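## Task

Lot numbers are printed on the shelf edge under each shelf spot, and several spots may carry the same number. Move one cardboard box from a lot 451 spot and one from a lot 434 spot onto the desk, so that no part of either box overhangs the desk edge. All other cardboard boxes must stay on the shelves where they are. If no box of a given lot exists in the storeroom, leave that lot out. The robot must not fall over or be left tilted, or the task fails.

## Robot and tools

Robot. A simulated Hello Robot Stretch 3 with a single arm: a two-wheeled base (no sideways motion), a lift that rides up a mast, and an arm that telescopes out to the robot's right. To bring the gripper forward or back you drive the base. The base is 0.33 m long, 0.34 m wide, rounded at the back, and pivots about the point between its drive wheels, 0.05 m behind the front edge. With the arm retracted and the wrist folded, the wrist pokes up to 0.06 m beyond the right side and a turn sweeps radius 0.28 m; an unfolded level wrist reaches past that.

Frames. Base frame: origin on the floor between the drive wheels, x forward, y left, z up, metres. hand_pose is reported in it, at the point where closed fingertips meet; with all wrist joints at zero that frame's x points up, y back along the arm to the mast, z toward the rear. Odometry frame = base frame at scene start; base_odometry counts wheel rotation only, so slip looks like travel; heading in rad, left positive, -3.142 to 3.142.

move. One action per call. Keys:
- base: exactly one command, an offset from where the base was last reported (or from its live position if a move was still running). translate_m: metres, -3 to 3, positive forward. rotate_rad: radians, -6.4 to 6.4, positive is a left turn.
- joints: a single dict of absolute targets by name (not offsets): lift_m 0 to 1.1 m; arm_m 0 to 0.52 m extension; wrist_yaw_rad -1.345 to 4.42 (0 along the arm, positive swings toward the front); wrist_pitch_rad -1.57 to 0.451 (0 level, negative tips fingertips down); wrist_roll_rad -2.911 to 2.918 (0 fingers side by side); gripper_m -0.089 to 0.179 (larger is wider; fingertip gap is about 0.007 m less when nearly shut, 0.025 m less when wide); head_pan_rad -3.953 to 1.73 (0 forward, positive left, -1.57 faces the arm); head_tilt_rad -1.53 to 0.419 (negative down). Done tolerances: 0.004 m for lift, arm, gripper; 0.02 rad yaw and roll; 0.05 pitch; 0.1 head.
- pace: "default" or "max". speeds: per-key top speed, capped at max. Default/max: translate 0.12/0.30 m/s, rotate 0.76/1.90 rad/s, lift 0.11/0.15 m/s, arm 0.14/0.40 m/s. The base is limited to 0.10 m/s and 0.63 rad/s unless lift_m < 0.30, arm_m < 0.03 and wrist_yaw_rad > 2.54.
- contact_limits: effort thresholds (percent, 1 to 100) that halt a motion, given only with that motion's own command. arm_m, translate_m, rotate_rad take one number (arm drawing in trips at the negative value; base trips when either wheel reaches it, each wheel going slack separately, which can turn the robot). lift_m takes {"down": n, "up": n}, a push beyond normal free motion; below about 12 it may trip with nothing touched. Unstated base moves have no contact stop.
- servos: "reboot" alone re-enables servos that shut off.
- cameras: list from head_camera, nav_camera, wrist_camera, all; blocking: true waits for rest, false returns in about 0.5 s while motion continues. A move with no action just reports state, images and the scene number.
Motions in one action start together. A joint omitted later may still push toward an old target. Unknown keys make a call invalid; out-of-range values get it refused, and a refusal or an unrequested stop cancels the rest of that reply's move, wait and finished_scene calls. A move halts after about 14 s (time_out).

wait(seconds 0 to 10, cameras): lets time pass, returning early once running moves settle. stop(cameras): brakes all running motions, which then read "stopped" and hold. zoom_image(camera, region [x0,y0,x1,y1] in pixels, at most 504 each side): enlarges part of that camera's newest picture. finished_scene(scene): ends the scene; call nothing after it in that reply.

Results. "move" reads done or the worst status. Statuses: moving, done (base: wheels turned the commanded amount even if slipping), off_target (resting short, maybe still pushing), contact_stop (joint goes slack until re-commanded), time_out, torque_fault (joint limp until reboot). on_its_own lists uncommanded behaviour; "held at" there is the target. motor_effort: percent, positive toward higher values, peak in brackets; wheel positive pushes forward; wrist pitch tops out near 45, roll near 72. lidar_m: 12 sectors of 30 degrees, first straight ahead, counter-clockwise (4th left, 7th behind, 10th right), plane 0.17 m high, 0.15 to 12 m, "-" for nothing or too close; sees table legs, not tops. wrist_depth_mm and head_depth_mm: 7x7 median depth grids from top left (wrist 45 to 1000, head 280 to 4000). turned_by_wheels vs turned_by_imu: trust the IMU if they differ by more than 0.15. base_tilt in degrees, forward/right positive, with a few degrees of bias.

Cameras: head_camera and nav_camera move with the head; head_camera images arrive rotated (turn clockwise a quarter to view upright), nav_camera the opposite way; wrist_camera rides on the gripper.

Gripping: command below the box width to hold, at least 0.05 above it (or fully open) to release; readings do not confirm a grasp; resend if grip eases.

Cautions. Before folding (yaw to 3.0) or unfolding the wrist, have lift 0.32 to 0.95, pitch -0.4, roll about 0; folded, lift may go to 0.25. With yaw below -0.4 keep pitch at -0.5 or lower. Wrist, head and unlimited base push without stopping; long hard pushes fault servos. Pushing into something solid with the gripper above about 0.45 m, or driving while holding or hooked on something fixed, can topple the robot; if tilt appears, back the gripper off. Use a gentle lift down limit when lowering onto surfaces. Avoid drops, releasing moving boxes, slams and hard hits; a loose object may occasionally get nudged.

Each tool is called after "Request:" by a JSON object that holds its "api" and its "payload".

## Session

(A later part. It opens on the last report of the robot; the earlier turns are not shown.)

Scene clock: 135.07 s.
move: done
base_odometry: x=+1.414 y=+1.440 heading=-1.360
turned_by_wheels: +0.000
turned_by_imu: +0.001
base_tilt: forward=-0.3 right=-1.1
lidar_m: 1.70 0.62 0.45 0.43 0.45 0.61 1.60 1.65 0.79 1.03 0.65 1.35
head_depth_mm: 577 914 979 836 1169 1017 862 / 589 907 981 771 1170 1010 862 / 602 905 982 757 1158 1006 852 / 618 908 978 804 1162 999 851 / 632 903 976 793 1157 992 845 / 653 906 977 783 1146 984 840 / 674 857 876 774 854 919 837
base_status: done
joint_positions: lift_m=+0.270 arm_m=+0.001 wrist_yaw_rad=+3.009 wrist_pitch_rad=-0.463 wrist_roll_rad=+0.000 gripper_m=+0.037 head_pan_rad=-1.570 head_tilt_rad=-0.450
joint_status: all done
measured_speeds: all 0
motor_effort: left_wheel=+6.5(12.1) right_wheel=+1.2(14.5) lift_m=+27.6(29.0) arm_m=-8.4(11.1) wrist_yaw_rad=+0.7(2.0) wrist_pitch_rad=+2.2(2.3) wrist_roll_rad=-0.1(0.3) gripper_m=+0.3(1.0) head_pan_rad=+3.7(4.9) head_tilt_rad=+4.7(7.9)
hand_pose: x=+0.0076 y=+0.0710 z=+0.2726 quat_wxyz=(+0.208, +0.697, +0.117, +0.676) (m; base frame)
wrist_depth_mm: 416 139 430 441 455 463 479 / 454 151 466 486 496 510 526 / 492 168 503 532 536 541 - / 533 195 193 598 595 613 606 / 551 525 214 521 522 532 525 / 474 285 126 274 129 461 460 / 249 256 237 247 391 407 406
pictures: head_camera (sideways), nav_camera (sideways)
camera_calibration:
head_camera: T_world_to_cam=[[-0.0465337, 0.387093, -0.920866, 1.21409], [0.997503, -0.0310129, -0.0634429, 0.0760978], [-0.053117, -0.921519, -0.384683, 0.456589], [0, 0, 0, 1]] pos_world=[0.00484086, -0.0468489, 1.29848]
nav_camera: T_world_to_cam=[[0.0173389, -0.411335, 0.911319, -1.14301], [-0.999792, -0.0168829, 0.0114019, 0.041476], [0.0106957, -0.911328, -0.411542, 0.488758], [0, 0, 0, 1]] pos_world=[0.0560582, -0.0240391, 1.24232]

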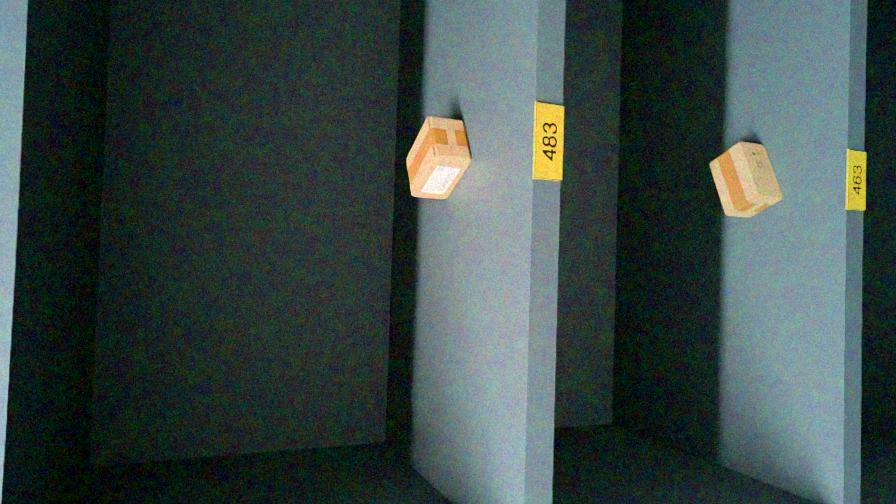

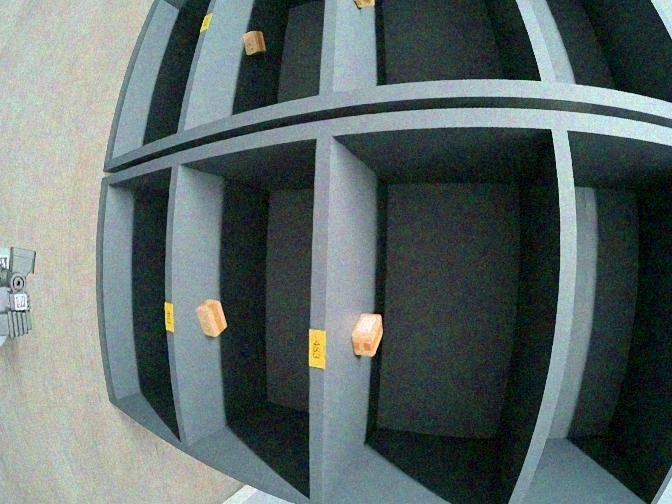

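Next bay.

Request:
{"api": "move", "payload": {"base": {"translate_m":0.9}, "pace": "max", "cameras": ["head_camera"]}}

Request:
{"api": "move", "payload": {"base": {"translate_m":0.9}, "pace": "max", "cameras": ["head_camera","nav_camera"]}}

Scene clock: 143.03 s.
move: done
base_odometry: x=+1.603 y=+0.560 heading=-1.360
turned_by_wheels: +0.000
turned_by_imu: +0.001
base_tilt: forward=-0.4 right=-1.1
lidar_m: 1.69 0.62 0.45 0.43 0.45 0.62 1.69 0.81 0.76 1.02 0.66 1.39
head_depth_mm: 575 912 983 835 1165 1019 839 / 589 905 980 826 1165 1009 858 / 600 903 977 763 1162 1000 853 / 616 906 978 750 1157 967 849 / 632 905 972 795 1145 991 845 / 651 904 979 785 1144 984 839 / 673 891 947 776 972 948 836
base_status: done
joint_positions: lift_m=+0.270 arm_m=+0.001 wrist_yaw_rad=+3.009 wrist_pitch_rad=-0.463 wrist_roll_rad=+0.000 gripper_m=+0.037 head_pan_rad=-1.570 head_tilt_rad=-0.450
joint_status: not commanded
measured_speeds: all 0
motor_effort: left_wheel=+5.0(13.4) right_wheel=+2.6(14.6) lift_m=+25.2(27.0) arm_m=-3.8(6.8) wrist_yaw_rad=-0.6(1.7) wrist_pitch_rad=+2.2(2.3) wrist_roll_rad=+0.0(0.4) gripper_m=+0.4(1.0) head_pan_rad=+3.1(4.2) head_tilt_rad=+4.3(5.2)
hand_pose: x=+0.0076 y=+0.0710 z=+0.2726 quat_wxyz=(+0.208, +0.697, +0.117, +0.676) (m; base frame)
wrist_depth_mm: 417 139 432 445 455 468 478 / 455 151 465 486 503 509 528 / 506 168 503 531 536 - - / 534 196 196 - 594 611 604 / 550 534 213 527 522 533 528 / 479 285 126 275 128 461 461 / 251 256 237 246 390 405 401
pictures: head_camera (sideways)
camera_calibration:
head_camera: T_world_to_cam=[[-0.0466329, 0.38659, -0.921072, 1.21433], [0.99751, -0.0308238, -0.0634401, 0.0761027], [-0.0529163, -0.921736, -0.38419, 0.455936], [0, 0, 0, 1]] pos_world=[0.00484113, -0.0468509, 1.29848]

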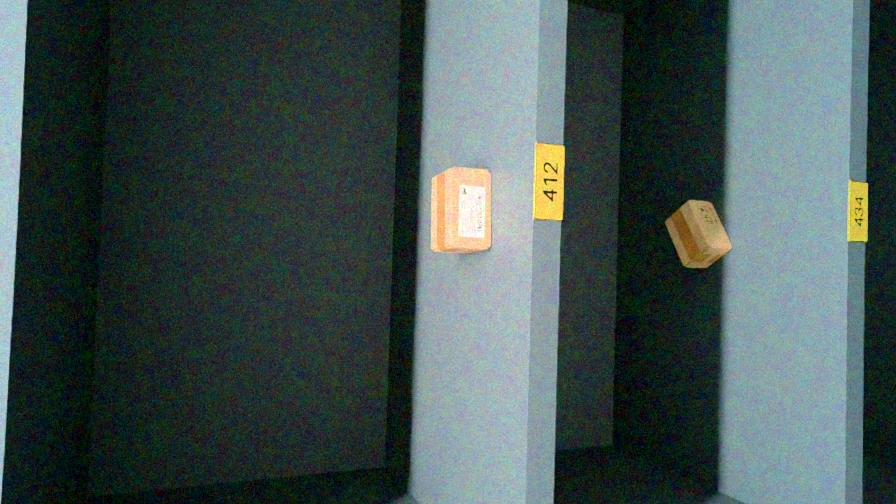

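Scene clock: 147.37 s.
move: done
base_odometry: x=+1.792 y=-0.320 heading=-1.360
turned_by_wheels: +0.000
turned_by_imu: +0.001
base_tilt: forward=-0.3 right=-1.2
lidar_m: 1.36 0.62 0.45 0.44 0.45 0.62 1.70 1.45 0.73 1.02 0.68 1.41
head_depth_mm: 576 905 976 833 1085 1016 837 / 586 909 980 825 1157 1006 856 / 600 900 979 806 1165 1008 851 / 615 901 976 794 1161 997 847 / 630 902 971 794 1150 993 844 / 650 904 969 786 1145 988 841 / 670 902 974 776 1095 981 835
base_status: done
joint_positions: lift_m=+0.270 arm_m=+0.001 wrist_yaw_rad=+3.009 wrist_pitch_rad=-0.463 wrist_roll_rad=+0.000 gripper_m=+0.037 head_pan_rad=-1.570 head_tilt_rad=-0.450
joint_status: not commanded
measured_speeds: all 0
motor_effort: left_wheel=+2.0(14.9) right_wheel=+6.0(11.4) lift_m=+24.1(25.9) arm_m=-1.3(4.1) wrist_yaw_rad=+1.0(2.1) wrist_pitch_rad=+2.1(2.3) wrist_roll_rad=+0.0(0.6) gripper_m=+0.6(1.0) head_pan_rad=+3.3(3.8) head_tilt_rad=+3.4(4.5)
hand_pose: x=+0.0076 y=+0.0710 z=+0.2726 quat_wxyz=(+0.208, +0.697, +0.117, +0.676) (m; base frame)
wrist_depth_mm: 421 139 437 443 461 466 482 / 456 151 466 489 502 512 524 / 497 168 507 534 537 - - / 534 196 196 - 594 614 602 / 557 535 213 525 518 531 521 / 478 286 126 273 129 461 460 / 250 256 237 248 391 407 404
pictures: head_camera (sideways), nav_camera (sideways)
camera_calibration:
head_camera: T_world_to_cam=[[-0.0466329, 0.38659, -0.921072, 1.21433], [0.99751, -0.0308238, -0.0634401, 0.0761027], [-0.0529163, -0.921736, -0.38419, 0.455936], [0, 0, 0, 1]] pos_world=[0.00484113, -0.0468509, 1.29848]
nav_camera: T_world_to_cam=[[0.0173822, -0.410841, 0.911541, -1.14328], [-0.99979, -0.0170766, 0.0113684, 0.0415139], [0.0108954, -0.911547, -0.411051, 0.488131], [0, 0, 0, 1]] pos_world=[0.0560594, -0.0240411, 1.24232]

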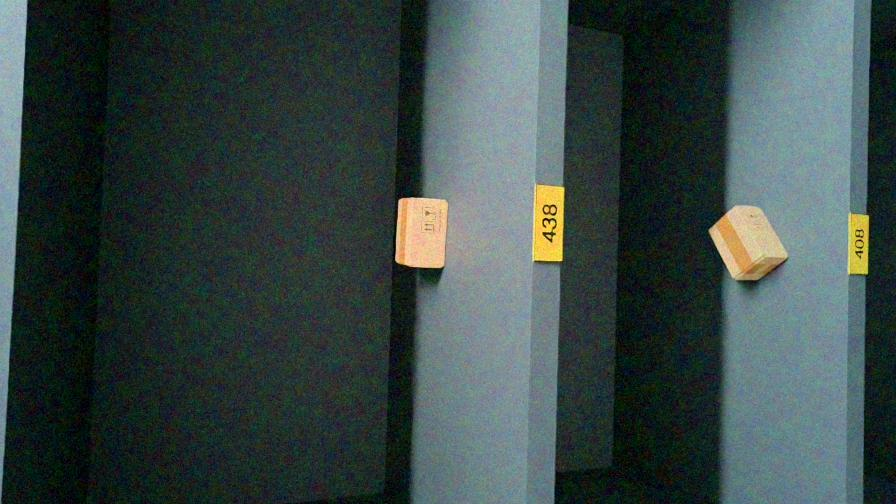

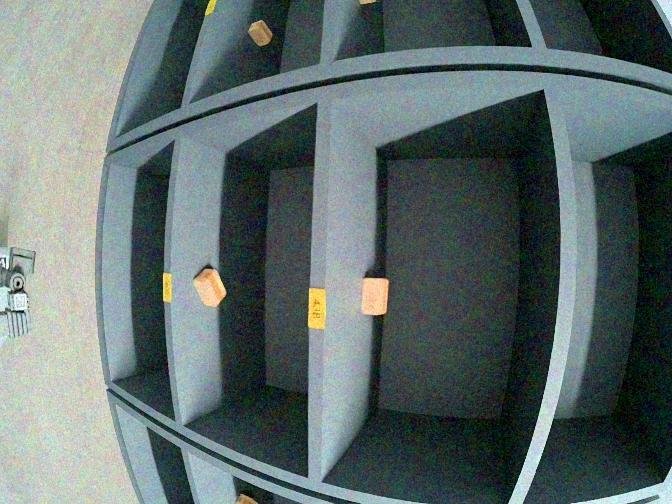

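Request:
{"api": "move", "payload": {"base": {"translate_m":-0.97}, "joints": {"lift_m":0.72}, "pace": "max"}}

Request:
{"api": "move", "payload": {"joints": {"wrist_yaw_rad":0,"gripper_m":0.17,"head_tilt_rad":-0.6}, "cameras": ["head_camera","wrist_camera"]}}

Scene clock: 187.37 s.
move: done
base_odometry: x=+1.588 y=+0.629 heading=-1.360
turned_by_wheels: +0.000
turned_by_imu: -0.001
base_tilt: forward=-0.4 right=-1.1
lidar_m: 1.70 0.62 0.45 0.43 0.45 0.62 1.69 1.46 0.72 1.02 0.70 1.45
head_depth_mm: 574 909 976 837 1015 1009 841 / 587 908 973 827 1160 1011 856 / 599 908 984 810 1161 999 855 / 615 905 977 709 1156 964 844 / 630 901 974 742 1156 962 843 / 650 899 967 785 1143 986 840 / 670 901 973 775 1135 980 842
base_status: done
joint_positions: lift_m=+0.720 arm_m=+0.001 wrist_yaw_rad=+3.009 wrist_pitch_rad=-0.463 wrist_roll_rad=+0.000 gripper_m=+0.037 head_pan_rad=-1.570 head_tilt_rad=-0.450
joint_status: all done
measured_speeds: all 0
motor_effort: left_wheel=-5.0(14.2) right_wheel=-4.3(14.0) lift_m=+24.1(33.4) arm_m=+7.0(7.6) wrist_yaw_rad=+1.0(1.9) wrist_pitch_rad=+2.2(2.3) wrist_roll_rad=+0.0(0.3) gripper_m=+0.8(1.2) head_pan_rad=+2.3(3.7) head_tilt_rad=+1.3(3.5)
hand_pose: x=+0.0076 y=+0.0710 z=+0.7226 quat_wxyz=(+0.208, +0.697, +0.117, +0.676) (m; base frame)
wrist_depth_mm: 419 139 431 445 458 466 478 / 458 151 472 489 498 512 522 / 497 168 510 529 535 - - / 536 191 192 - - - - / - - 210 150 151 - - / - - 126 - 126 - - / - - 282 841 841 864 855
pictures: none

Scene clock: 189.87 s.
move: done
base_odometry: x=+1.588 y=+0.629 heading=-1.360
turned_by_wheels: +0.000
turned_by_imu: +0.000
base_tilt: forward=-0.4 right=-1.2
lidar_m: 1.70 0.62 0.45 0.43 0.45 0.62 1.69 1.46 0.72 1.02 0.70 1.45
head_depth_mm: 836 916 926 671 1073 915 1098 / 838 917 915 701 1108 936 1169 / 834 919 902 693 1094 930 1110 / 833 916 884 683 1051 923 1158 / 831 914 872 677 1078 917 1125 / 833 913 859 669 1071 910 1144 / 832 915 844 660 1063 908 1143
base_status: not commanded
joint_positions: lift_m=+0.720 arm_m=+0.001 wrist_yaw_rad=+0.003 wrist_pitch_rad=-0.463 wrist_roll_rad=+0.000 gripper_m=+0.170 head_pan_rad=-1.570 head_tilt_rad=-0.600
joint_status: all done
measured_speeds: all 0
motor_effort: left_wheel=-5.2(5.6) right_wheel=-3.8(5.2) lift_m=+24.8(25.4) arm_m=+8.8(8.9) wrist_yaw_rad=-3.2(7.7) wrist_pitch_rad=+2.2(2.3) wrist_roll_rad=-0.1(0.2) gripper_m=+0.4(83.1) head_pan_rad=+2.6(3.3) head_tilt_rad=-5.3(7.4)
hand_pose: x=-0.0208 y=-0.3640 z=+0.7226 quat_wxyz=(+0.689, +0.164, -0.688, -0.162) (m; base frame)
wrist_depth_mm: 481 - - - - - - / 485 - - - - 736 - / 482 - - 585 - - - / 486 518 511 489 510 503 496 / 473 465 469 459 457 450 437 / - 127 - - - - - / - 126 - - - - 106
pictures: head_camera (sideways), wrist_camera
camera_calibration:
head_camera: T_world_to_cam=[[-0.0467501, 0.519968, -0.852906, 1.12543], [0.997499, -0.0210139, -0.0674867, 0.0813543], [-0.0530138, -0.853927, -0.517685, 0.629597], [0, 0, 0, 1]] pos_world=[0.0048405, -0.0458489, 1.29131]
wrist_camera: T_world_to_cam=[[-0.998883, -0.038729, -0.0270871, -0.00872491], [-0.00260148, 0.617321, -0.786707, 0.825705], [0.0471898, -0.785757, -0.616732, 0.326801], [0, 0, 0, 1]] pos_world=[-0.0219888, -0.253276, 0.8509]

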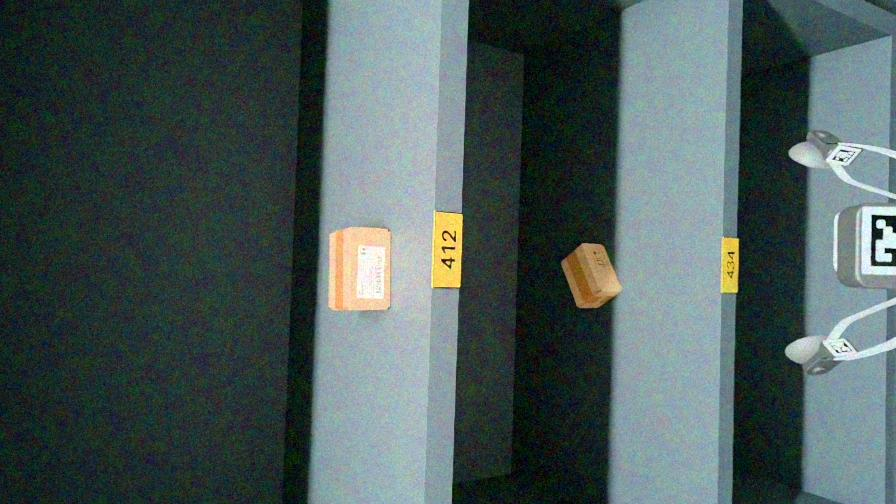

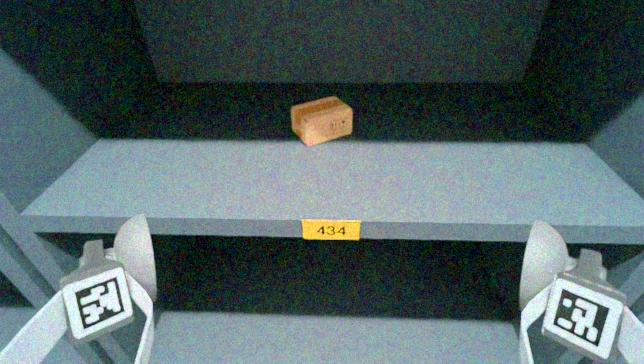

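Request:
{"api": "move", "payload": {"base": {"translate_m":-0.083}, "joints": {"wrist_yaw_rad":0.43,"wrist_pitch_rad":-0.35,"lift_m":0.62}, "pace": "max"}}

Request:
{"api": "move", "payload": {"joints": {"arm_m":0.24}, "cameras": ["head_camera","wrist_camera"]}}

Scene clock: 223.37 s.
move: done
base_odometry: x=+1.571 y=+0.710 heading=-1.360
turned_by_wheels: +0.000
turned_by_imu: +0.000
base_tilt: forward=-0.4 right=-1.1
lidar_m: 1.69 0.62 0.45 0.43 0.45 0.62 1.69 1.41 0.67 1.02 0.75 0.81
head_depth_mm: 836 910 859 670 920 869 1015 / 835 914 911 702 1104 934 1139 / 833 917 899 694 1100 927 1164 / 833 916 890 684 1090 923 1130 / 835 915 874 678 1009 915 1150 / 835 917 861 669 1076 908 1142 / 833 915 845 664 1065 907 1145
base_status: done
joint_positions: lift_m=+0.620 arm_m=+0.001 wrist_yaw_rad=+0.427 wrist_pitch_rad=-0.370 wrist_roll_rad=+0.000 gripper_m=+0.170 head_pan_rad=-1.570 head_tilt_rad=-0.600
joint_status: all done
measured_speeds: all 0
motor_effort: left_wheel=-2.9(11.4) right_wheel=-8.2(11.4) lift_m=+28.8(28.8) arm_m=+11.9(11.9) wrist_yaw_rad=+2.4(8.5) wrist_pitch_rad=+3.1(5.4) wrist_roll_rad=-0.1(0.3) gripper_m=+0.5(1.1) head_pan_rad=+2.7(3.3) head_tilt_rad=-5.0(6.1)
hand_pose: x=+0.0739 y=-0.3551 z=+0.6436 quat_wxyz=(+0.707, +0.274, -0.651, +0.020) (m; base frame)
wrist_depth_mm: - 488 - - - - - / 828 512 - - 546 - - / - 582 517 516 513 509 502 / - - - 456 415 416 408 / - 662 - - 408 362 335 / 123 126 814 - - - 322 / 116 814 810 - - - 106
pictures: none

Scene clock: 226.37 s.
move: done
base_odometry: x=+1.571 y=+0.710 heading=-1.360
turned_by_wheels: +0.000
turned_by_imu: +0.000
base_tilt: forward=-0.2 right=-1.3
lidar_m: 1.70 0.62 0.45 0.43 0.45 0.62 1.69 1.40 0.67 1.02 0.75 0.81
head_depth_mm: 835 905 859 671 921 867 1016 / 833 913 913 702 1103 907 462 / 835 917 898 692 1091 530 1086 / 833 912 887 685 1089 589 1106 / 832 917 871 677 1014 865 1147 / 835 917 862 669 1073 915 1143 / 832 914 846 663 1064 902 1143
base_status: not commanded
joint_positions: lift_m=+0.620 arm_m=+0.240 wrist_yaw_rad=+0.427 wrist_pitch_rad=-0.370 wrist_roll_rad=+0.000 gripper_m=+0.170 head_pan_rad=-1.570 head_tilt_rad=-0.600
joint_status: all done
measured_speeds: all 0
motor_effort: left_wheel=-2.8(3.6) right_wheel=-7.2(8.5) lift_m=+28.3(30.9) arm_m=+13.2(15.2) wrist_yaw_rad=+1.6(3.6) wrist_pitch_rad=+3.2(3.3) wrist_roll_rad=+0.0(0.3) gripper_m=+0.6(1.2) head_pan_rad=+2.1(3.2) head_tilt_rad=-4.5(5.7)
hand_pose: x=+0.0739 y=-0.5946 z=+0.6436 quat_wxyz=(+0.707, +0.274, -0.651, +0.020) (m; base frame)
wrist_depth_mm: 392 476 - - - - - / 407 481 - - - - - / 419 489 516 513 502 493 - / 408 423 418 414 344 409 406 / 346 344 340 339 336 334 332 / 117 141 286 285 282 272 280 / 116 261 253 245 244 237 106
pictures: head_camera (sideways), wrist_camera
camera_calibration:
head_camera: T_world_to_cam=[[-0.046741, 0.520158, -0.85279, 1.12529], [0.997499, -0.021003, -0.0674832, 0.0813503], [-0.053013, -0.853812, -0.517875, 0.629848], [0, 0, 0, 1]] pos_world=[0.00484053, -0.045848, 1.29131]
wrist_camera: T_world_to_cam=[[-0.893574, -0.448291, -0.0236867, -0.17862], [-0.224616, 0.492163, -0.841025, 0.883095], [0.388681, -0.746198, -0.540477, 0.0417273], [0, 0, 0, 1]] pos_world=[0.0225281, -0.483564, 0.761027]

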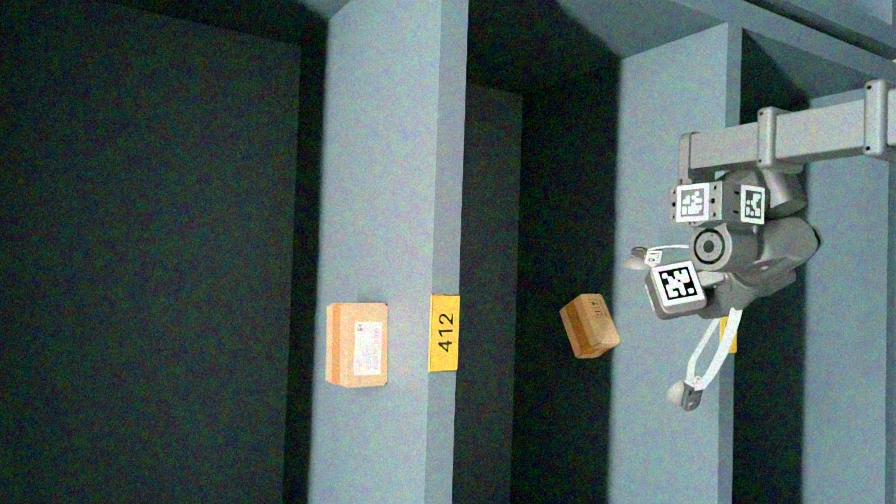

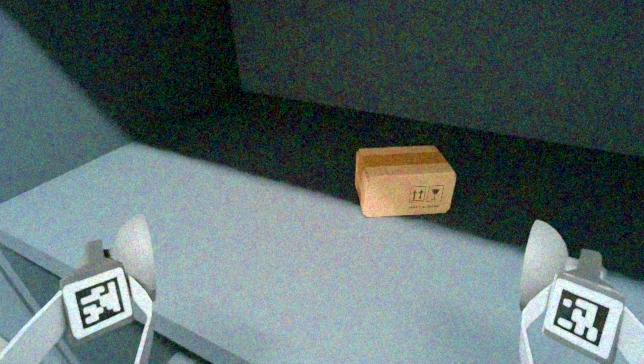

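Request:
{"api": "move", "payload": {"base": {"translate_m":0.014}, "joints": {"lift_m":0.555}}}

Request:
{"api": "move", "payload": {"joints": {"arm_m":0.38}, "cameras": ["head_camera","wrist_camera"]}}

Scene clock: 245.93 s.
move: done
base_odometry: x=+1.574 y=+0.696 heading=-1.360
turned_by_wheels: +0.000
turned_by_imu: +0.000
base_tilt: forward=-0.4 right=-1.3
lidar_m: 1.70 0.62 0.45 0.43 0.45 0.62 1.69 1.42 0.68 1.02 0.74 1.45
head_depth_mm: 836 908 890 668 959 885 1020 / 835 919 909 701 1105 931 1128 / 837 921 900 694 1098 875 552 / 836 915 885 683 1087 826 594 / 836 917 876 677 1013 889 1129 / 835 915 862 669 1074 912 1146 / 833 919 847 663 1065 904 1143
base_status: done
joint_positions: lift_m=+0.555 arm_m=+0.240 wrist_yaw_rad=+0.427 wrist_pitch_rad=-0.370 wrist_roll_rad=+0.000 gripper_m=+0.170 head_pan_rad=-1.570 head_tilt_rad=-0.600
joint_status: all done
measured_speeds: all 0
motor_effort: left_wheel=+4.9(9.6) right_wheel=+5.6(8.9) lift_m=+23.8(26.3) arm_m=+13.1(13.9) wrist_yaw_rad=+2.1(3.6) wrist_pitch_rad=+3.1(3.3) wrist_roll_rad=-0.1(0.3) gripper_m=+0.6(1.1) head_pan_rad=+2.4(3.2) head_tilt_rad=-4.5(5.1)
hand_pose: x=+0.0739 y=-0.5946 z=+0.5786 quat_wxyz=(+0.707, +0.274, -0.651, +0.020) (m; base frame)
wrist_depth_mm: 383 465 - - - - - / 393 477 508 508 501 462 - / 380 393 388 387 302 357 376 / 303 301 298 297 294 291 290 / 282 243 243 241 239 237 237 / 117 128 210 203 202 195 193 / 116 627 - 180 174 169 106
pictures: none

Scene clock: 248.23 s.
move: done
base_odometry: x=+1.574 y=+0.696 heading=-1.360
turned_by_wheels: +0.000
turned_by_imu: +0.000
base_tilt: forward=-0.3 right=-1.3
lidar_m: 1.70 0.62 0.45 0.43 0.45 0.62 1.70 1.42 0.68 1.03 0.74 1.45
head_depth_mm: 839 906 889 670 958 886 1022 / 838 916 913 700 1106 931 1124 / 836 918 897 694 1098 660 1089 / 831 913 881 684 1087 715 1156 / 833 915 873 677 1011 888 1160 / 833 915 860 668 1069 910 1147 / 832 916 845 661 1064 906 1141
base_status: not commanded
joint_positions: lift_m=+0.555 arm_m=+0.380 wrist_yaw_rad=+0.427 wrist_pitch_rad=-0.370 wrist_roll_rad=+0.000 gripper_m=+0.170 head_pan_rad=-1.570 head_tilt_rad=-0.600
joint_status: all done
measured_speeds: all 0
motor_effort: left_wheel=+4.7(5.3) right_wheel=+5.5(6.1) lift_m=+25.0(25.0) arm_m=+12.1(15.4) wrist_yaw_rad=+1.6(2.9) wrist_pitch_rad=+3.2(3.3) wrist_roll_rad=+0.1(0.3) gripper_m=+0.5(1.2) head_pan_rad=+2.4(2.9) head_tilt_rad=-4.3(5.2)
hand_pose: x=+0.0739 y=-0.7346 z=+0.5786 quat_wxyz=(+0.707, +0.274, -0.651, +0.020) (m; base frame)
wrist_depth_mm: 383 459 - - - - - / 391 479 513 - - - - / 381 391 392 384 381 355 336 / 303 299 296 213 211 291 290 / 253 242 241 203 203 236 236 / 117 140 203 203 201 194 187 / 116 171 174 174 174 168 106
pictures: head_camera (sideways), wrist_camera
camera_calibration:
head_camera: T_world_to_cam=[[-0.046741, 0.520158, -0.85279, 1.12529], [0.997499, -0.021003, -0.0674832, 0.0813503], [-0.053013, -0.853812, -0.517875, 0.629848], [0, 0, 0, 1]] pos_world=[0.00484053, -0.045848, 1.29131]
wrist_camera: T_world_to_cam=[[-0.893492, -0.448457, -0.0236445, -0.243055], [-0.224747, 0.492122, -0.841014, 0.897301], [0.388794, -0.746125, -0.540496, -0.0978153], [0, 0, 0, 1]] pos_world=[0.022528, -0.623564, 0.696027]

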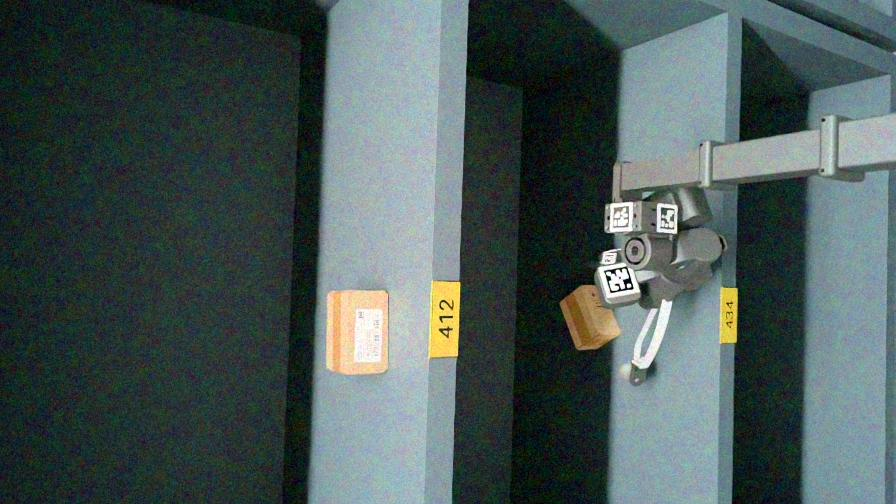

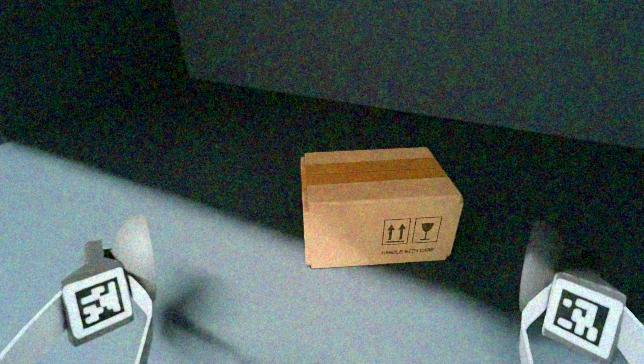

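Request:
{"api": "move", "payload": {"joints": {"arm_m":0.44}, "cameras": ["wrist_camera"]}}

Request:
{"api": "move", "payload": {"joints": {"gripper_m":0.06}, "cameras": ["wrist_camera"]}}

Scene clock: 262.77 s.
move: done
base_odometry: x=+1.574 y=+0.696 heading=-1.360
turned_by_wheels: +0.000
turned_by_imu: +0.000
base_tilt: forward=-0.3 right=-1.1
lidar_m: 1.69 0.62 0.45 0.43 0.45 0.62 1.70 1.42 0.68 1.02 0.74 1.45
head_depth_mm: 838 907 889 669 956 888 1022 / 834 916 911 702 1100 930 1123 / 833 914 899 695 1094 637 1088 / 835 913 887 684 836 870 1162 / 832 914 870 678 1010 914 1154 / 831 915 858 670 1076 910 1146 / 831 913 847 662 1069 905 1138
base_status: not commanded
joint_positions: lift_m=+0.555 arm_m=+0.440 wrist_yaw_rad=+0.427 wrist_pitch_rad=-0.370 wrist_roll_rad=+0.000 gripper_m=+0.170 head_pan_rad=-1.570 head_tilt_rad=-0.600
joint_status: all done
measured_speeds: all 0
motor_effort: left_wheel=+4.9(5.0) right_wheel=+6.0(6.3) lift_m=+27.4(28.1) arm_m=+13.2(14.8) wrist_yaw_rad=+1.3(3.3) wrist_pitch_rad=+3.2(3.3) wrist_roll_rad=-0.1(0.5) gripper_m=+0.3(1.1) head_pan_rad=+2.6(2.7) head_tilt_rad=-5.0(5.0)
hand_pose: x=+0.0739 y=-0.7946 z=+0.5786 quat_wxyz=(+0.707, +0.274, -0.651, +0.020) (m; base frame)
wrist_depth_mm: 382 444 - - - - - / 396 471 - - - - - / 381 391 388 383 359 - - / 303 300 297 297 292 289 289 / 253 244 224 165 170 237 235 / 117 141 150 149 152 194 186 / 116 171 167 163 168 169 106
pictures: wrist_camera
camera_calibration:
wrist_camera: T_world_to_cam=[[-0.893492, -0.448457, -0.0236445, -0.269963], [-0.224747, 0.492122, -0.841014, 0.926828], [0.388794, -0.746125, -0.540496, -0.142583], [0, 0, 0, 1]] pos_world=[0.022528, -0.683564, 0.696027]

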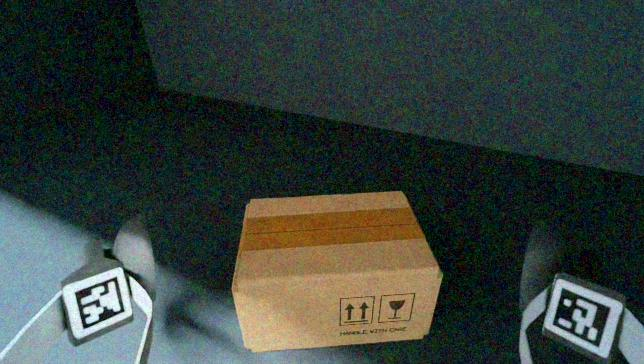

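Scene clock: 264.40 s.
move: done
base_odometry: x=+1.574 y=+0.696 heading=-1.360
turned_by_wheels: +0.000
turned_by_imu: +0.000
base_tilt: forward=-0.2 right=-1.2
lidar_m: 1.70 0.62 0.45 0.43 0.45 0.62 1.69 1.42 0.68 1.02 0.74 1.46
head_depth_mm: 834 903 889 669 956 886 1024 / 835 919 915 700 1106 933 1121 / 833 917 901 692 1095 639 1086 / 832 913 885 683 834 873 1152 / 834 911 871 676 1012 914 1152 / 834 915 859 670 1069 911 1148 / 834 913 846 662 1062 907 1138
base_status: not commanded
joint_positions: lift_m=+0.555 arm_m=+0.440 wrist_yaw_rad=+0.427 wrist_pitch_rad=-0.370 wrist_roll_rad=+0.000 gripper_m=+0.061 head_pan_rad=-1.570 head_tilt_rad=-0.600
joint_status: all done
measured_speeds: all 0
motor_effort: left_wheel=+4.6(5.4) right_wheel=+5.3(5.9) lift_m=+28.6(28.8) arm_m=+12.6(13.8) wrist_yaw_rad=+2.2(3.4) wrist_pitch_rad=+3.2(3.3) wrist_roll_rad=-0.1(0.3) gripper_m=-10.8(85.4) head_pan_rad=+2.2(2.8) head_tilt_rad=-4.5(4.7)
hand_pose: x=+0.0739 y=-0.7946 z=+0.5786 quat_wxyz=(+0.707, +0.274, -0.651, +0.020) (m; base frame)
wrist_depth_mm: 382 444 - - - - - / 396 468 - - - - - / 384 393 387 362 355 - - / 302 298 297 296 294 291 289 / 244 243 159 164 164 236 236 / 204 204 142 148 147 199 199 / 182 166 166 163 166 163 172
pictures: wrist_camera
camera_calibration:
wrist_camera: T_world_to_cam=[[-0.893492, -0.448457, -0.0236445, -0.269963], [-0.224747, 0.492122, -0.841014, 0.926828], [0.388794, -0.746125, -0.540496, -0.142583], [0, 0, 0, 1]] pos_world=[0.022528, -0.683564, 0.696027]

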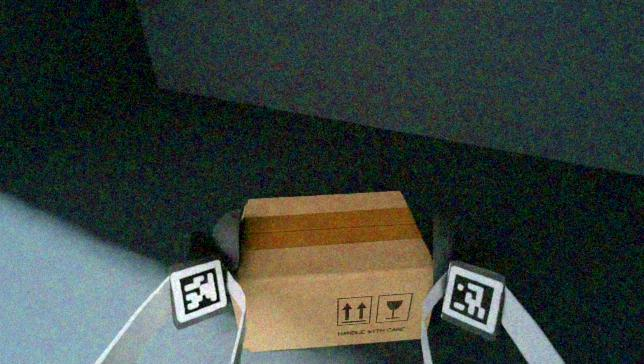

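Nearly contacting. Squeeze and lift.

Request:
{"api": "move", "payload": {"joints": {"gripper_m":0.02}}}

Request:
{"api": "move", "payload": {"joints": {"lift_m":0.64}, "cameras": ["wrist_camera"]}}

Request:
{"api": "move", "payload": {"joints": {"arm_m":0.0}, "cameras": ["wrist_camera"]}}

Scene clock: 278.07 s.
move: done
base_odometry: x=+1.574 y=+0.696 heading=-1.360
turned_by_wheels: +0.000
turned_by_imu: +0.000
base_tilt: forward=-0.2 right=-1.1
lidar_m: 1.70 0.62 0.45 0.43 0.45 0.62 1.69 1.42 0.68 1.02 0.74 1.45
head_depth_mm: 840 902 889 670 957 886 1018 / 835 917 912 698 1105 935 1121 / 833 918 900 693 1094 637 1083 / 835 914 886 686 835 871 1150 / 831 917 873 675 1008 918 1153 / 833 914 860 669 1072 910 1145 / 834 919 847 663 1065 903 1141
base_status: not commanded
joint_positions: lift_m=+0.555 arm_m=+0.440 wrist_yaw_rad=+0.428 wrist_pitch_rad=-0.370 wrist_roll_rad=+0.000 gripper_m=+0.021 head_pan_rad=-1.570 head_tilt_rad=-0.600
joint_status: all done
measured_speeds: all 0
motor_effort: left_wheel=+4.4(5.2) right_wheel=+5.5(5.9) lift_m=+31.3(31.6) arm_m=+10.3(11.3) wrist_yaw_rad=+1.0(2.7) wrist_pitch_rad=+3.1(3.3) wrist_roll_rad=-0.1(0.2) gripper_m=-21.7(98.1) head_pan_rad=+1.7(2.3) head_tilt_rad=-3.7(4.0)
hand_pose: x=+0.0740 y=-0.7945 z=+0.5786 quat_wxyz=(+0.707, +0.275, -0.651, +0.020) (m; base frame)
wrist_depth_mm: 381 442 - - - - - / 394 473 - - - - - / 384 393 385 363 356 - - / 300 300 297 294 294 290 289 / 244 242 160 164 164 236 236 / 205 203 133 147 144 199 199 / 182 170 165 162 165 164 172
pictures: none

Scene clock: 279.67 s.
move: done
base_odometry: x=+1.574 y=+0.696 heading=-1.360
turned_by_wheels: +0.000
turned_by_imu: +0.000
base_tilt: forward=-0.3 right=-1.2
lidar_m: 1.69 0.62 0.45 0.43 0.45 0.62 1.69 1.41 0.68 1.02 0.75 1.45
head_depth_mm: 839 905 886 668 958 887 1020 / 836 916 907 700 1105 877 430 / 832 916 897 693 686 873 1136 / 836 916 885 685 717 920 1157 / 836 916 871 678 977 916 1152 / 833 916 861 671 1070 913 1150 / 835 915 849 662 1066 903 1143
base_status: not commanded
joint_positions: lift_m=+0.640 arm_m=+0.440 wrist_yaw_rad=+0.428 wrist_pitch_rad=-0.372 wrist_roll_rad=+0.000 gripper_m=+0.023 head_pan_rad=-1.570 head_tilt_rad=-0.600
joint_status: all done
measured_speeds: all 0
motor_effort: left_wheel=+4.5(5.1) right_wheel=+5.1(5.9) lift_m=+30.7(34.4) arm_m=+8.9(10.5) wrist_yaw_rad=+0.3(2.5) wrist_pitch_rad=+3.7(3.8) wrist_roll_rad=+0.1(0.3) gripper_m=-8.9(22.0) head_pan_rad=+2.1(2.6) head_tilt_rad=-3.5(4.7)
hand_pose: x=+0.0739 y=-0.7942 z=+0.6630 quat_wxyz=(+0.707, +0.276, -0.651, +0.019) (m; base frame)
wrist_depth_mm: 382 441 - - - - - / 395 468 - - - - - / 404 488 - - - - - / 418 457 448 430 - - - / 371 371 160 165 164 348 335 / 312 313 133 147 144 304 303 / 277 260 159 162 251 249 261
pictures: wrist_camera
camera_calibration:
wrist_camera: T_world_to_cam=[[-0.893188, -0.449056, -0.023744, -0.26821], [-0.226004, 0.493925, -0.839619, 0.99826], [0.388764, -0.744571, -0.542657, -0.0940932], [0, 0, 0, 1]] pos_world=[0.0226286, -0.683566, 0.780729]

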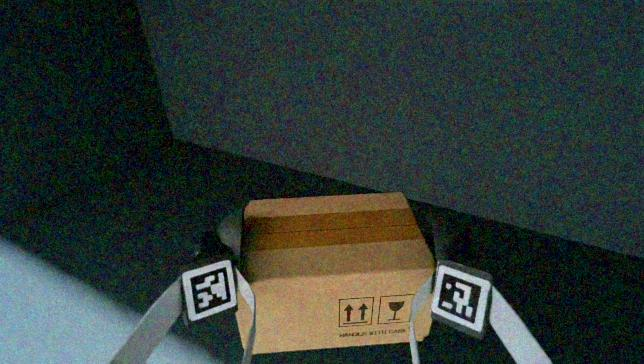

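Scene clock: 284.10 s.
move: done
base_odometry: x=+1.574 y=+0.696 heading=-1.360
turned_by_wheels: +0.000
turned_by_imu: +0.000
base_tilt: forward=-0.2 right=-1.2
lidar_m: 1.70 0.62 0.45 0.43 0.45 0.62 1.70 1.42 0.68 1.02 0.74 1.45
head_depth_mm: 837 905 893 670 960 885 1025 / 833 916 916 700 1105 930 1139 / 834 919 900 693 1095 932 1156 / 835 918 888 684 1087 921 1154 / 831 917 877 680 1073 916 597 / 832 919 859 671 1073 910 1076 / 835 915 850 665 1066 906 1140
base_status: not commanded
joint_positions: lift_m=+0.640 arm_m=+0.001 wrist_yaw_rad=+0.428 wrist_pitch_rad=-0.372 wrist_roll_rad=+0.000 gripper_m=+0.023 head_pan_rad=-1.570 head_tilt_rad=-0.600
joint_status: all done
measured_speeds: all 0
motor_effort: left_wheel=+4.5(5.0) right_wheel=+5.3(6.0) lift_m=+23.8(31.3) arm_m=-12.8(14.7) wrist_yaw_rad=+2.1(2.8) wrist_pitch_rad=+3.7(3.8) wrist_roll_rad=+0.0(0.3) gripper_m=-9.4(9.8) head_pan_rad=+2.1(2.8) head_tilt_rad=-3.5(3.9)
hand_pose: x=+0.0739 y=-0.3548 z=+0.6630 quat_wxyz=(+0.707, +0.276, -0.651, +0.019) (m; base frame)
wrist_depth_mm: - 484 - - - - - / 829 519 - - - - - / - 573 - - - 540 536 / - - 497 472 446 444 444 / - - 159 165 164 375 361 / 998 985 133 147 144 119 335 / 882 835 156 160 162 109 -
pictures: wrist_camera
camera_calibration:
wrist_camera: T_world_to_cam=[[-0.893218, -0.448996, -0.0237572, -0.0708696], [-0.226055, 0.494125, -0.839488, 0.781177], [0.388666, -0.744475, -0.542859, 0.233255], [0, 0, 0, 1]] pos_world=[0.0226288, -0.244167, 0.780729]

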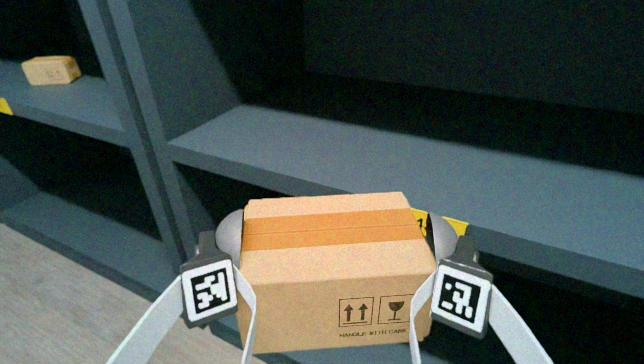

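Request:
{"api": "move", "payload": {"base": {"translate_m":-0.85}, "joints": {"wrist_yaw_rad":1.9}}}

Request:
{"api": "move", "payload": {"base": {"translate_m":-0.83}}}

Request:
{"api": "move", "payload": {"base": {"rotate_rad":-1.595}, "joints": {"head_pan_rad":0,"lift_m":0.82}, "cameras": ["nav_camera","wrist_camera"]}}

Scene clock: 333.93 s.
move: done
base_odometry: x=+1.396 y=+1.527 heading=-1.360
turned_by_wheels: +0.000
turned_by_imu: -0.001
base_tilt: forward=-0.3 right=-1.2
lidar_m: 1.69 0.61 0.45 0.43 0.45 0.61 1.51 1.57 0.73 1.02 0.69 1.44
head_depth_mm: 836 917 922 674 1069 939 1118 / 839 919 913 700 1106 931 1165 / 838 916 897 691 1094 927 1166 / 836 912 824 686 1085 920 1153 / 834 914 874 676 1075 916 1148 / 834 917 859 669 1071 913 1143 / 833 913 845 662 1042 904 1116
base_status: done
joint_positions: lift_m=+0.640 arm_m=+0.001 wrist_yaw_rad=+1.897 wrist_pitch_rad=-0.372 wrist_roll_rad=+0.000 gripper_m=+0.023 head_pan_rad=-1.570 head_tilt_rad=-0.600
joint_status: all done
measured_speeds: all 0
motor_effort: left_wheel=-5.6(10.2) right_wheel=-5.9(14.5) lift_m=+28.0(28.0) arm_m=-10.0(13.5) wrist_yaw_rad=+3.1(6.0) wrist_pitch_rad=+3.7(3.9) wrist_roll_rad=+0.2(0.4) gripper_m=-9.6(10.1) head_pan_rad=+1.5(2.4) head_tilt_rad=-1.3(3.6)
hand_pose: x=+0.1965 y=-0.0720 z=+0.6630 quat_wxyz=(+0.512, +0.641, -0.298, +0.488) (m; base frame)
wrist_depth_mm: 490 - - - - - - / 501 - - - - - - / 506 - - - - - - / 512 - - - - - - / 520 - 159 165 164 - - / 530 - 133 147 144 951 956 / 535 - 159 163 782 788 845
pictures: none

Scene clock: 343.37 s.
move: done
base_odometry: x=+1.222 y=+2.339 heading=-1.359
turned_by_wheels: +0.000
turned_by_imu: -0.001
base_tilt: forward=-0.3 right=-1.2
lidar_m: 1.69 0.61 0.45 0.43 0.45 0.61 0.69 0.71 0.97 2.64 0.67 1.33
head_depth_mm: 1951 1885 1848 1832 1738 1505 1248 / 2675 2780 2693 2382 1855 1485 1242 / 2745 3021 3258 2490 1854 1478 1235 / 2761 3032 3230 2454 1843 1474 1233 / 2738 3027 3247 2429 1819 1462 1219 / 2739 2996 3158 2399 1819 1415 1216 / 2733 2898 1001 1023 1047 1070 1102
base_status: done
joint_positions: lift_m=+0.640 arm_m=+0.001 wrist_yaw_rad=+1.897 wrist_pitch_rad=-0.372 wrist_roll_rad=+0.000 gripper_m=+0.023 head_pan_rad=-1.570 head_tilt_rad=-0.600
joint_status: not commanded
measured_speeds: all 0
motor_effort: left_wheel=-1.1(11.6) right_wheel=-10.2(13.9) lift_m=+30.5(30.6) arm_m=-6.3(10.1) wrist_yaw_rad=+3.9(3.9) wrist_pitch_rad=+3.7(3.8) wrist_roll_rad=+0.1(0.4) gripper_m=-8.9(9.9) head_pan_rad=+1.1(2.1) head_tilt_rad=-0.9(3.1)
hand_pose: x=+0.1965 y=-0.0720 z=+0.6630 quat_wxyz=(+0.512, +0.641, -0.298, +0.488) (m; base frame)
wrist_depth_mm: 489 - - - - - - / 503 - - - - - - / 499 - - - - - - / 515 - - - - - - / 519 - 159 165 163 - - / 529 - 133 147 144 949 922 / 533 - 159 163 804 785 813
pictures: none

Scene clock: 347.00 s.
move: done
base_odometry: x=+1.222 y=+2.339 heading=-2.954
turned_by_wheels: -1.595
turned_by_imu: -1.570
base_tilt: forward=-0.3 right=-1.2
lidar_m: 2.53 0.67 1.34 1.77 0.62 0.45 0.43 0.45 0.60 0.69 0.71 0.96
head_depth_mm: 1856 1821 1803 1768 1718 1500 1244 / 2666 2624 2553 2309 1872 1479 1245 / 2726 3010 3257 2470 1849 1479 1234 / 2725 3013 3223 2462 1839 1467 1230 / 2738 3014 3247 2418 1825 1451 1229 / 2733 2931 3179 2390 1807 1449 1214 / 2762 2895 2926 1073 1100 1119 1141
base_status: done
joint_positions: lift_m=+0.820 arm_m=+0.001 wrist_yaw_rad=+1.897 wrist_pitch_rad=-0.373 wrist_roll_rad=+0.000 gripper_m=+0.023 head_pan_rad=+0.001 head_tilt_rad=-0.600
joint_status: all done
measured_speeds: all 0
motor_effort: left_wheel=+7.8(12.1) right_wheel=-10.6(13.8) lift_m=+31.5(34.6) arm_m=-12.8(13.2) wrist_yaw_rad=+1.5(3.4) wrist_pitch_rad=+3.7(3.9) wrist_roll_rad=-0.3(0.3) gripper_m=-9.3(10.0) head_pan_rad=-3.2(5.0) head_tilt_rad=-1.1(1.8)
hand_pose: x=+0.1964 y=-0.0720 z=+0.8430 quat_wxyz=(+0.512, +0.641, -0.298, +0.488) (m; base frame)
wrist_depth_mm: - - - - - - - / - - - - - - - / - - - - - - - / - - 761 - - - - / - - 159 165 164 - - / - - 133 147 144 - - / - - 159 163 983 976 -
pictures: nav_camera (sideways), wrist_camera
camera_calibration:
nav_camera: T_world_to_cam=[[0.542648, 0.0175719, 0.839777, -1.05294], [0.0186879, -0.999786, 0.00884426, 0.0385968], [0.839752, 0.0108943, -0.54286, 0.654604], [0, 0, 0, 1]] pos_world=[0.0209501, 0.0499593, 1.23925]
wrist_camera: T_world_to_cam=[[0.355998, -0.934184, -0.0237694, -0.110482], [-0.514536, -0.174719, -0.839479, 0.82875], [0.780075, 0.311084, -0.542871, 0.493002], [0, 0, 0, 1]] pos_world=[0.0811744, -0.111777, 0.960729]

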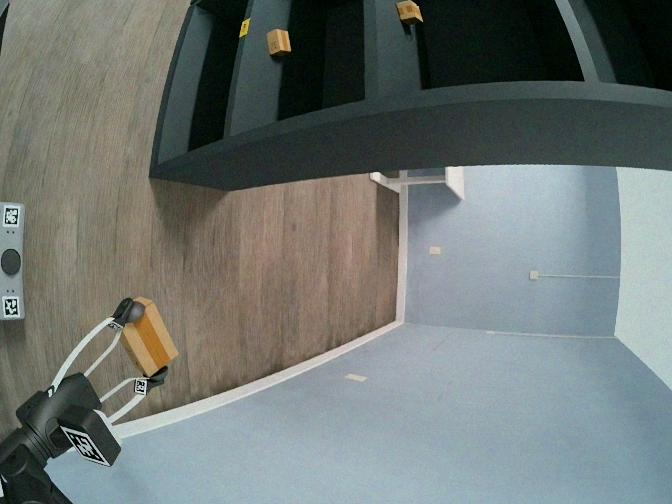

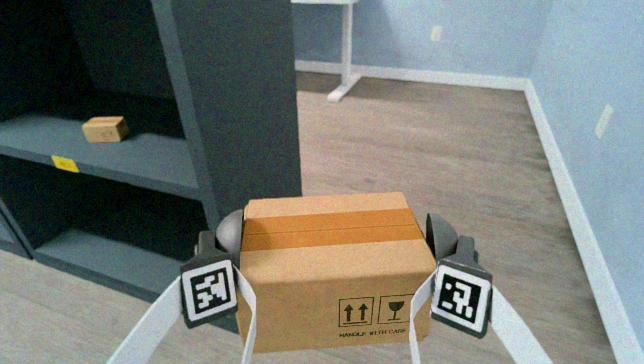

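Request:
{"api": "move", "payload": {"base": {"translate_m":1.0}}}

Request:
{"api": "move", "payload": {"base": {"translate_m":0.97}}}

Request:
{"api": "move", "payload": {"base": {"rotate_rad":1.6}, "joints": {"head_pan_rad":-0.9}, "cameras": ["nav_camera","head_camera"]}}

Scene clock: 366.37 s.
move: done
base_odometry: x=+0.239 y=+2.152 heading=-2.954
turned_by_wheels: +0.000
turned_by_imu: +0.001
base_tilt: forward=-0.2 right=-1.2
lidar_m: 2.32 2.01 2.72 0.34 0.36 0.48 1.42 0.97 0.70 0.67 0.69 0.95
head_depth_mm: 1823 1799 1761 1724 1694 1488 1249 / 1941 2101 2310 2249 1866 1497 1240 / 1912 2107 2347 2482 1850 1486 1238 / 1919 2101 2344 2457 1829 1468 1229 / 1924 2097 2318 2399 1817 1462 1221 / 1909 2113 2343 2421 1800 1450 1217 / 1903 2093 2324 2272 1790 1444 1214
base_status: done
joint_positions: lift_m=+0.820 arm_m=+0.001 wrist_yaw_rad=+1.897 wrist_pitch_rad=-0.373 wrist_roll_rad=+0.000 gripper_m=+0.023 head_pan_rad=+0.000 head_tilt_rad=-0.600
joint_status: not commanded
measured_speeds: all 0
motor_effort: left_wheel=+2.7(12.1) right_wheel=+7.3(10.7) lift_m=+25.8(30.3) arm_m=-11.3(13.0) wrist_yaw_rad=+2.1(3.6) wrist_pitch_rad=+3.8(3.9) wrist_roll_rad=+0.2(0.4) gripper_m=-9.4(10.0) head_pan_rad=-3.3(3.9) head_tilt_rad=+0.1(1.6)
hand_pose: x=+0.1964 y=-0.0720 z=+0.8430 quat_wxyz=(+0.512, +0.641, -0.298, +0.488) (m; base frame)
wrist_depth_mm: - - - - - - - / - - - - - - - / - - - - - - - / - - - - - - - / - - 159 165 163 - - / - - 133 147 144 - - / - - 158 163 976 974 -
pictures: none

Scene clock: 377.20 s.
move: done
base_odometry: x=-0.714 y=+1.971 heading=-2.954
turned_by_wheels: +0.000
turned_by_imu: +0.001
base_tilt: forward=-0.3 right=-1.1
lidar_m: 1.36 1.18 1.52 3.60 1.32 0.99 1.34 0.95 0.69 0.66 0.69 0.93
head_depth_mm: 1121 1231 1365 1535 1662 1491 1246 / 1119 1235 1359 1532 1718 1478 1240 / 1116 1226 1367 1538 1715 1483 1231 / 1117 1223 1363 1525 1713 1466 1232 / 1112 1220 1364 1527 1714 1458 1219 / 1110 1220 1349 1524 1676 1454 1222 / 1109 1221 1350 1519 1683 1449 1214
base_status: done
joint_positions: lift_m=+0.820 arm_m=+0.001 wrist_yaw_rad=+1.897 wrist_pitch_rad=-0.373 wrist_roll_rad=+0.000 gripper_m=+0.023 head_pan_rad=+0.000 head_tilt_rad=-0.600
joint_status: not commanded
measured_speeds: all 0
motor_effort: left_wheel=+3.2(12.1) right_wheel=+6.9(11.5) lift_m=+24.5(26.2) arm_m=-10.1(11.8) wrist_yaw_rad=+1.1(4.1) wrist_pitch_rad=+3.7(3.9) wrist_roll_rad=+0.0(0.4) gripper_m=-9.0(10.0) head_pan_rad=-2.8(3.7) head_tilt_rad=+1.6(1.9)
hand_pose: x=+0.1964 y=-0.0720 z=+0.8430 quat_wxyz=(+0.512, +0.641, -0.298, +0.488) (m; base frame)
wrist_depth_mm: - - - - - - - / - - - - - - - / - - - - - - - / - - - - - - - / - - 159 165 163 - - / - - 133 147 144 - - / - - 159 163 971 982 978
pictures: none

Scene clock: 380.83 s.
move: done
base_odometry: x=-0.714 y=+1.971 heading=-1.355
turned_by_wheels: +1.600
turned_by_imu: +1.574
base_tilt: forward=-0.3 right=-1.2
lidar_m: 3.52 1.30 0.99 1.40 0.94 0.69 0.66 0.69 0.94 1.36 1.18 1.52
head_depth_mm: 1167 1249 1349 1466 1612 1505 1248 / 1242 1341 1462 1602 1732 1490 1241 / 1340 1442 1532 1730 1810 1484 1232 / 1432 1564 1617 1355 1678 1463 1234 / 1549 1724 1628 1152 1817 1453 1218 / 1699 1873 1616 1183 1805 1441 1217 / 1866 2104 1583 1735 1800 1447 1207
base_status: done
joint_positions: lift_m=+0.820 arm_m=+0.001 wrist_yaw_rad=+1.897 wrist_pitch_rad=-0.373 wrist_roll_rad=+0.000 gripper_m=+0.023 head_pan_rad=-0.901 head_tilt_rad=-0.600
joint_status: all done
measured_speeds: all 0
motor_effort: left_wheel=-8.2(11.9) right_wheel=+9.4(12.8) lift_m=+25.2(25.6) arm_m=-12.3(13.3) wrist_yaw_rad=+1.0(3.4) wrist_pitch_rad=+3.7(3.9) wrist_roll_rad=+0.0(0.3) gripper_m=-8.9(10.0) head_pan_rad=+3.5(6.1) head_tilt_rad=+1.5(2.0)
hand_pose: x=+0.1964 y=-0.0720 z=+0.8430 quat_wxyz=(+0.512, +0.641, -0.298, +0.488) (m; base frame)
wrist_depth_mm: - - - - - - - / - - - - - - - / - - - - - - - / - - - - - - - / - - 159 165 164 - - / - - 133 147 144 - - / - - 159 163 970 965 -
pictures: head_camera (sideways), nav_camera (sideways)
camera_calibration:
head_camera: T_world_to_cam=[[-0.359422, 0.378917, -0.852783, 1.12718], [0.795252, 0.602515, -0.0674586, 0.0825192], [0.488253, -0.702423, -0.517891, 0.626593], [0, 0, 0, 1]] pos_world=[0.0335717, -0.0366915, 1.29131]
nav_camera: T_world_to_cam=[[0.350449, -0.414697, 0.839769, -1.05176], [-0.772488, -0.634968, 0.00881011, 0.0434044], [0.529573, -0.651799, -0.542872, 0.656504], [0, 0, 0, 1]] pos_world=[0.054452, 0.0193062, 1.23925]

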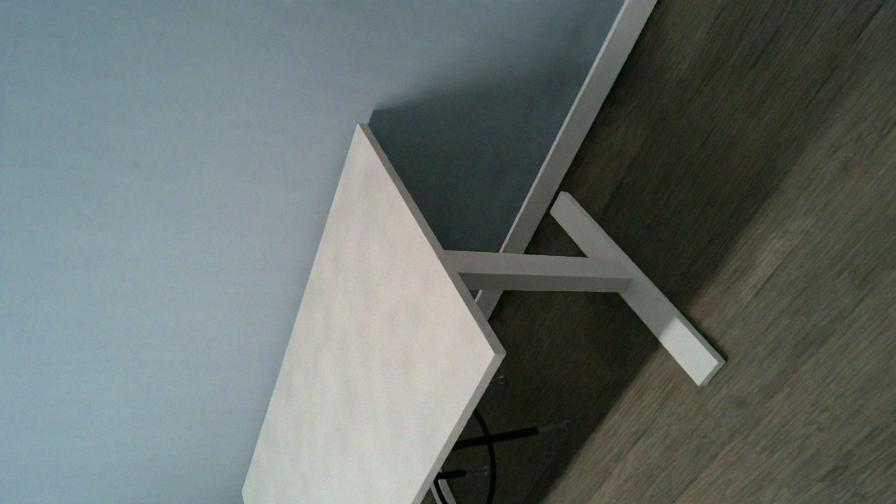

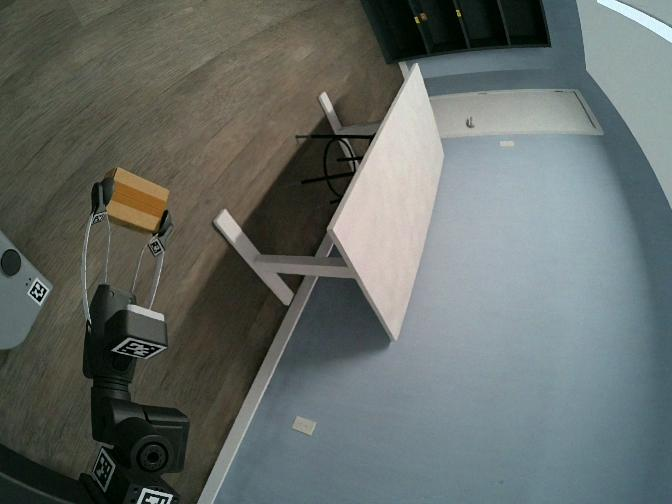

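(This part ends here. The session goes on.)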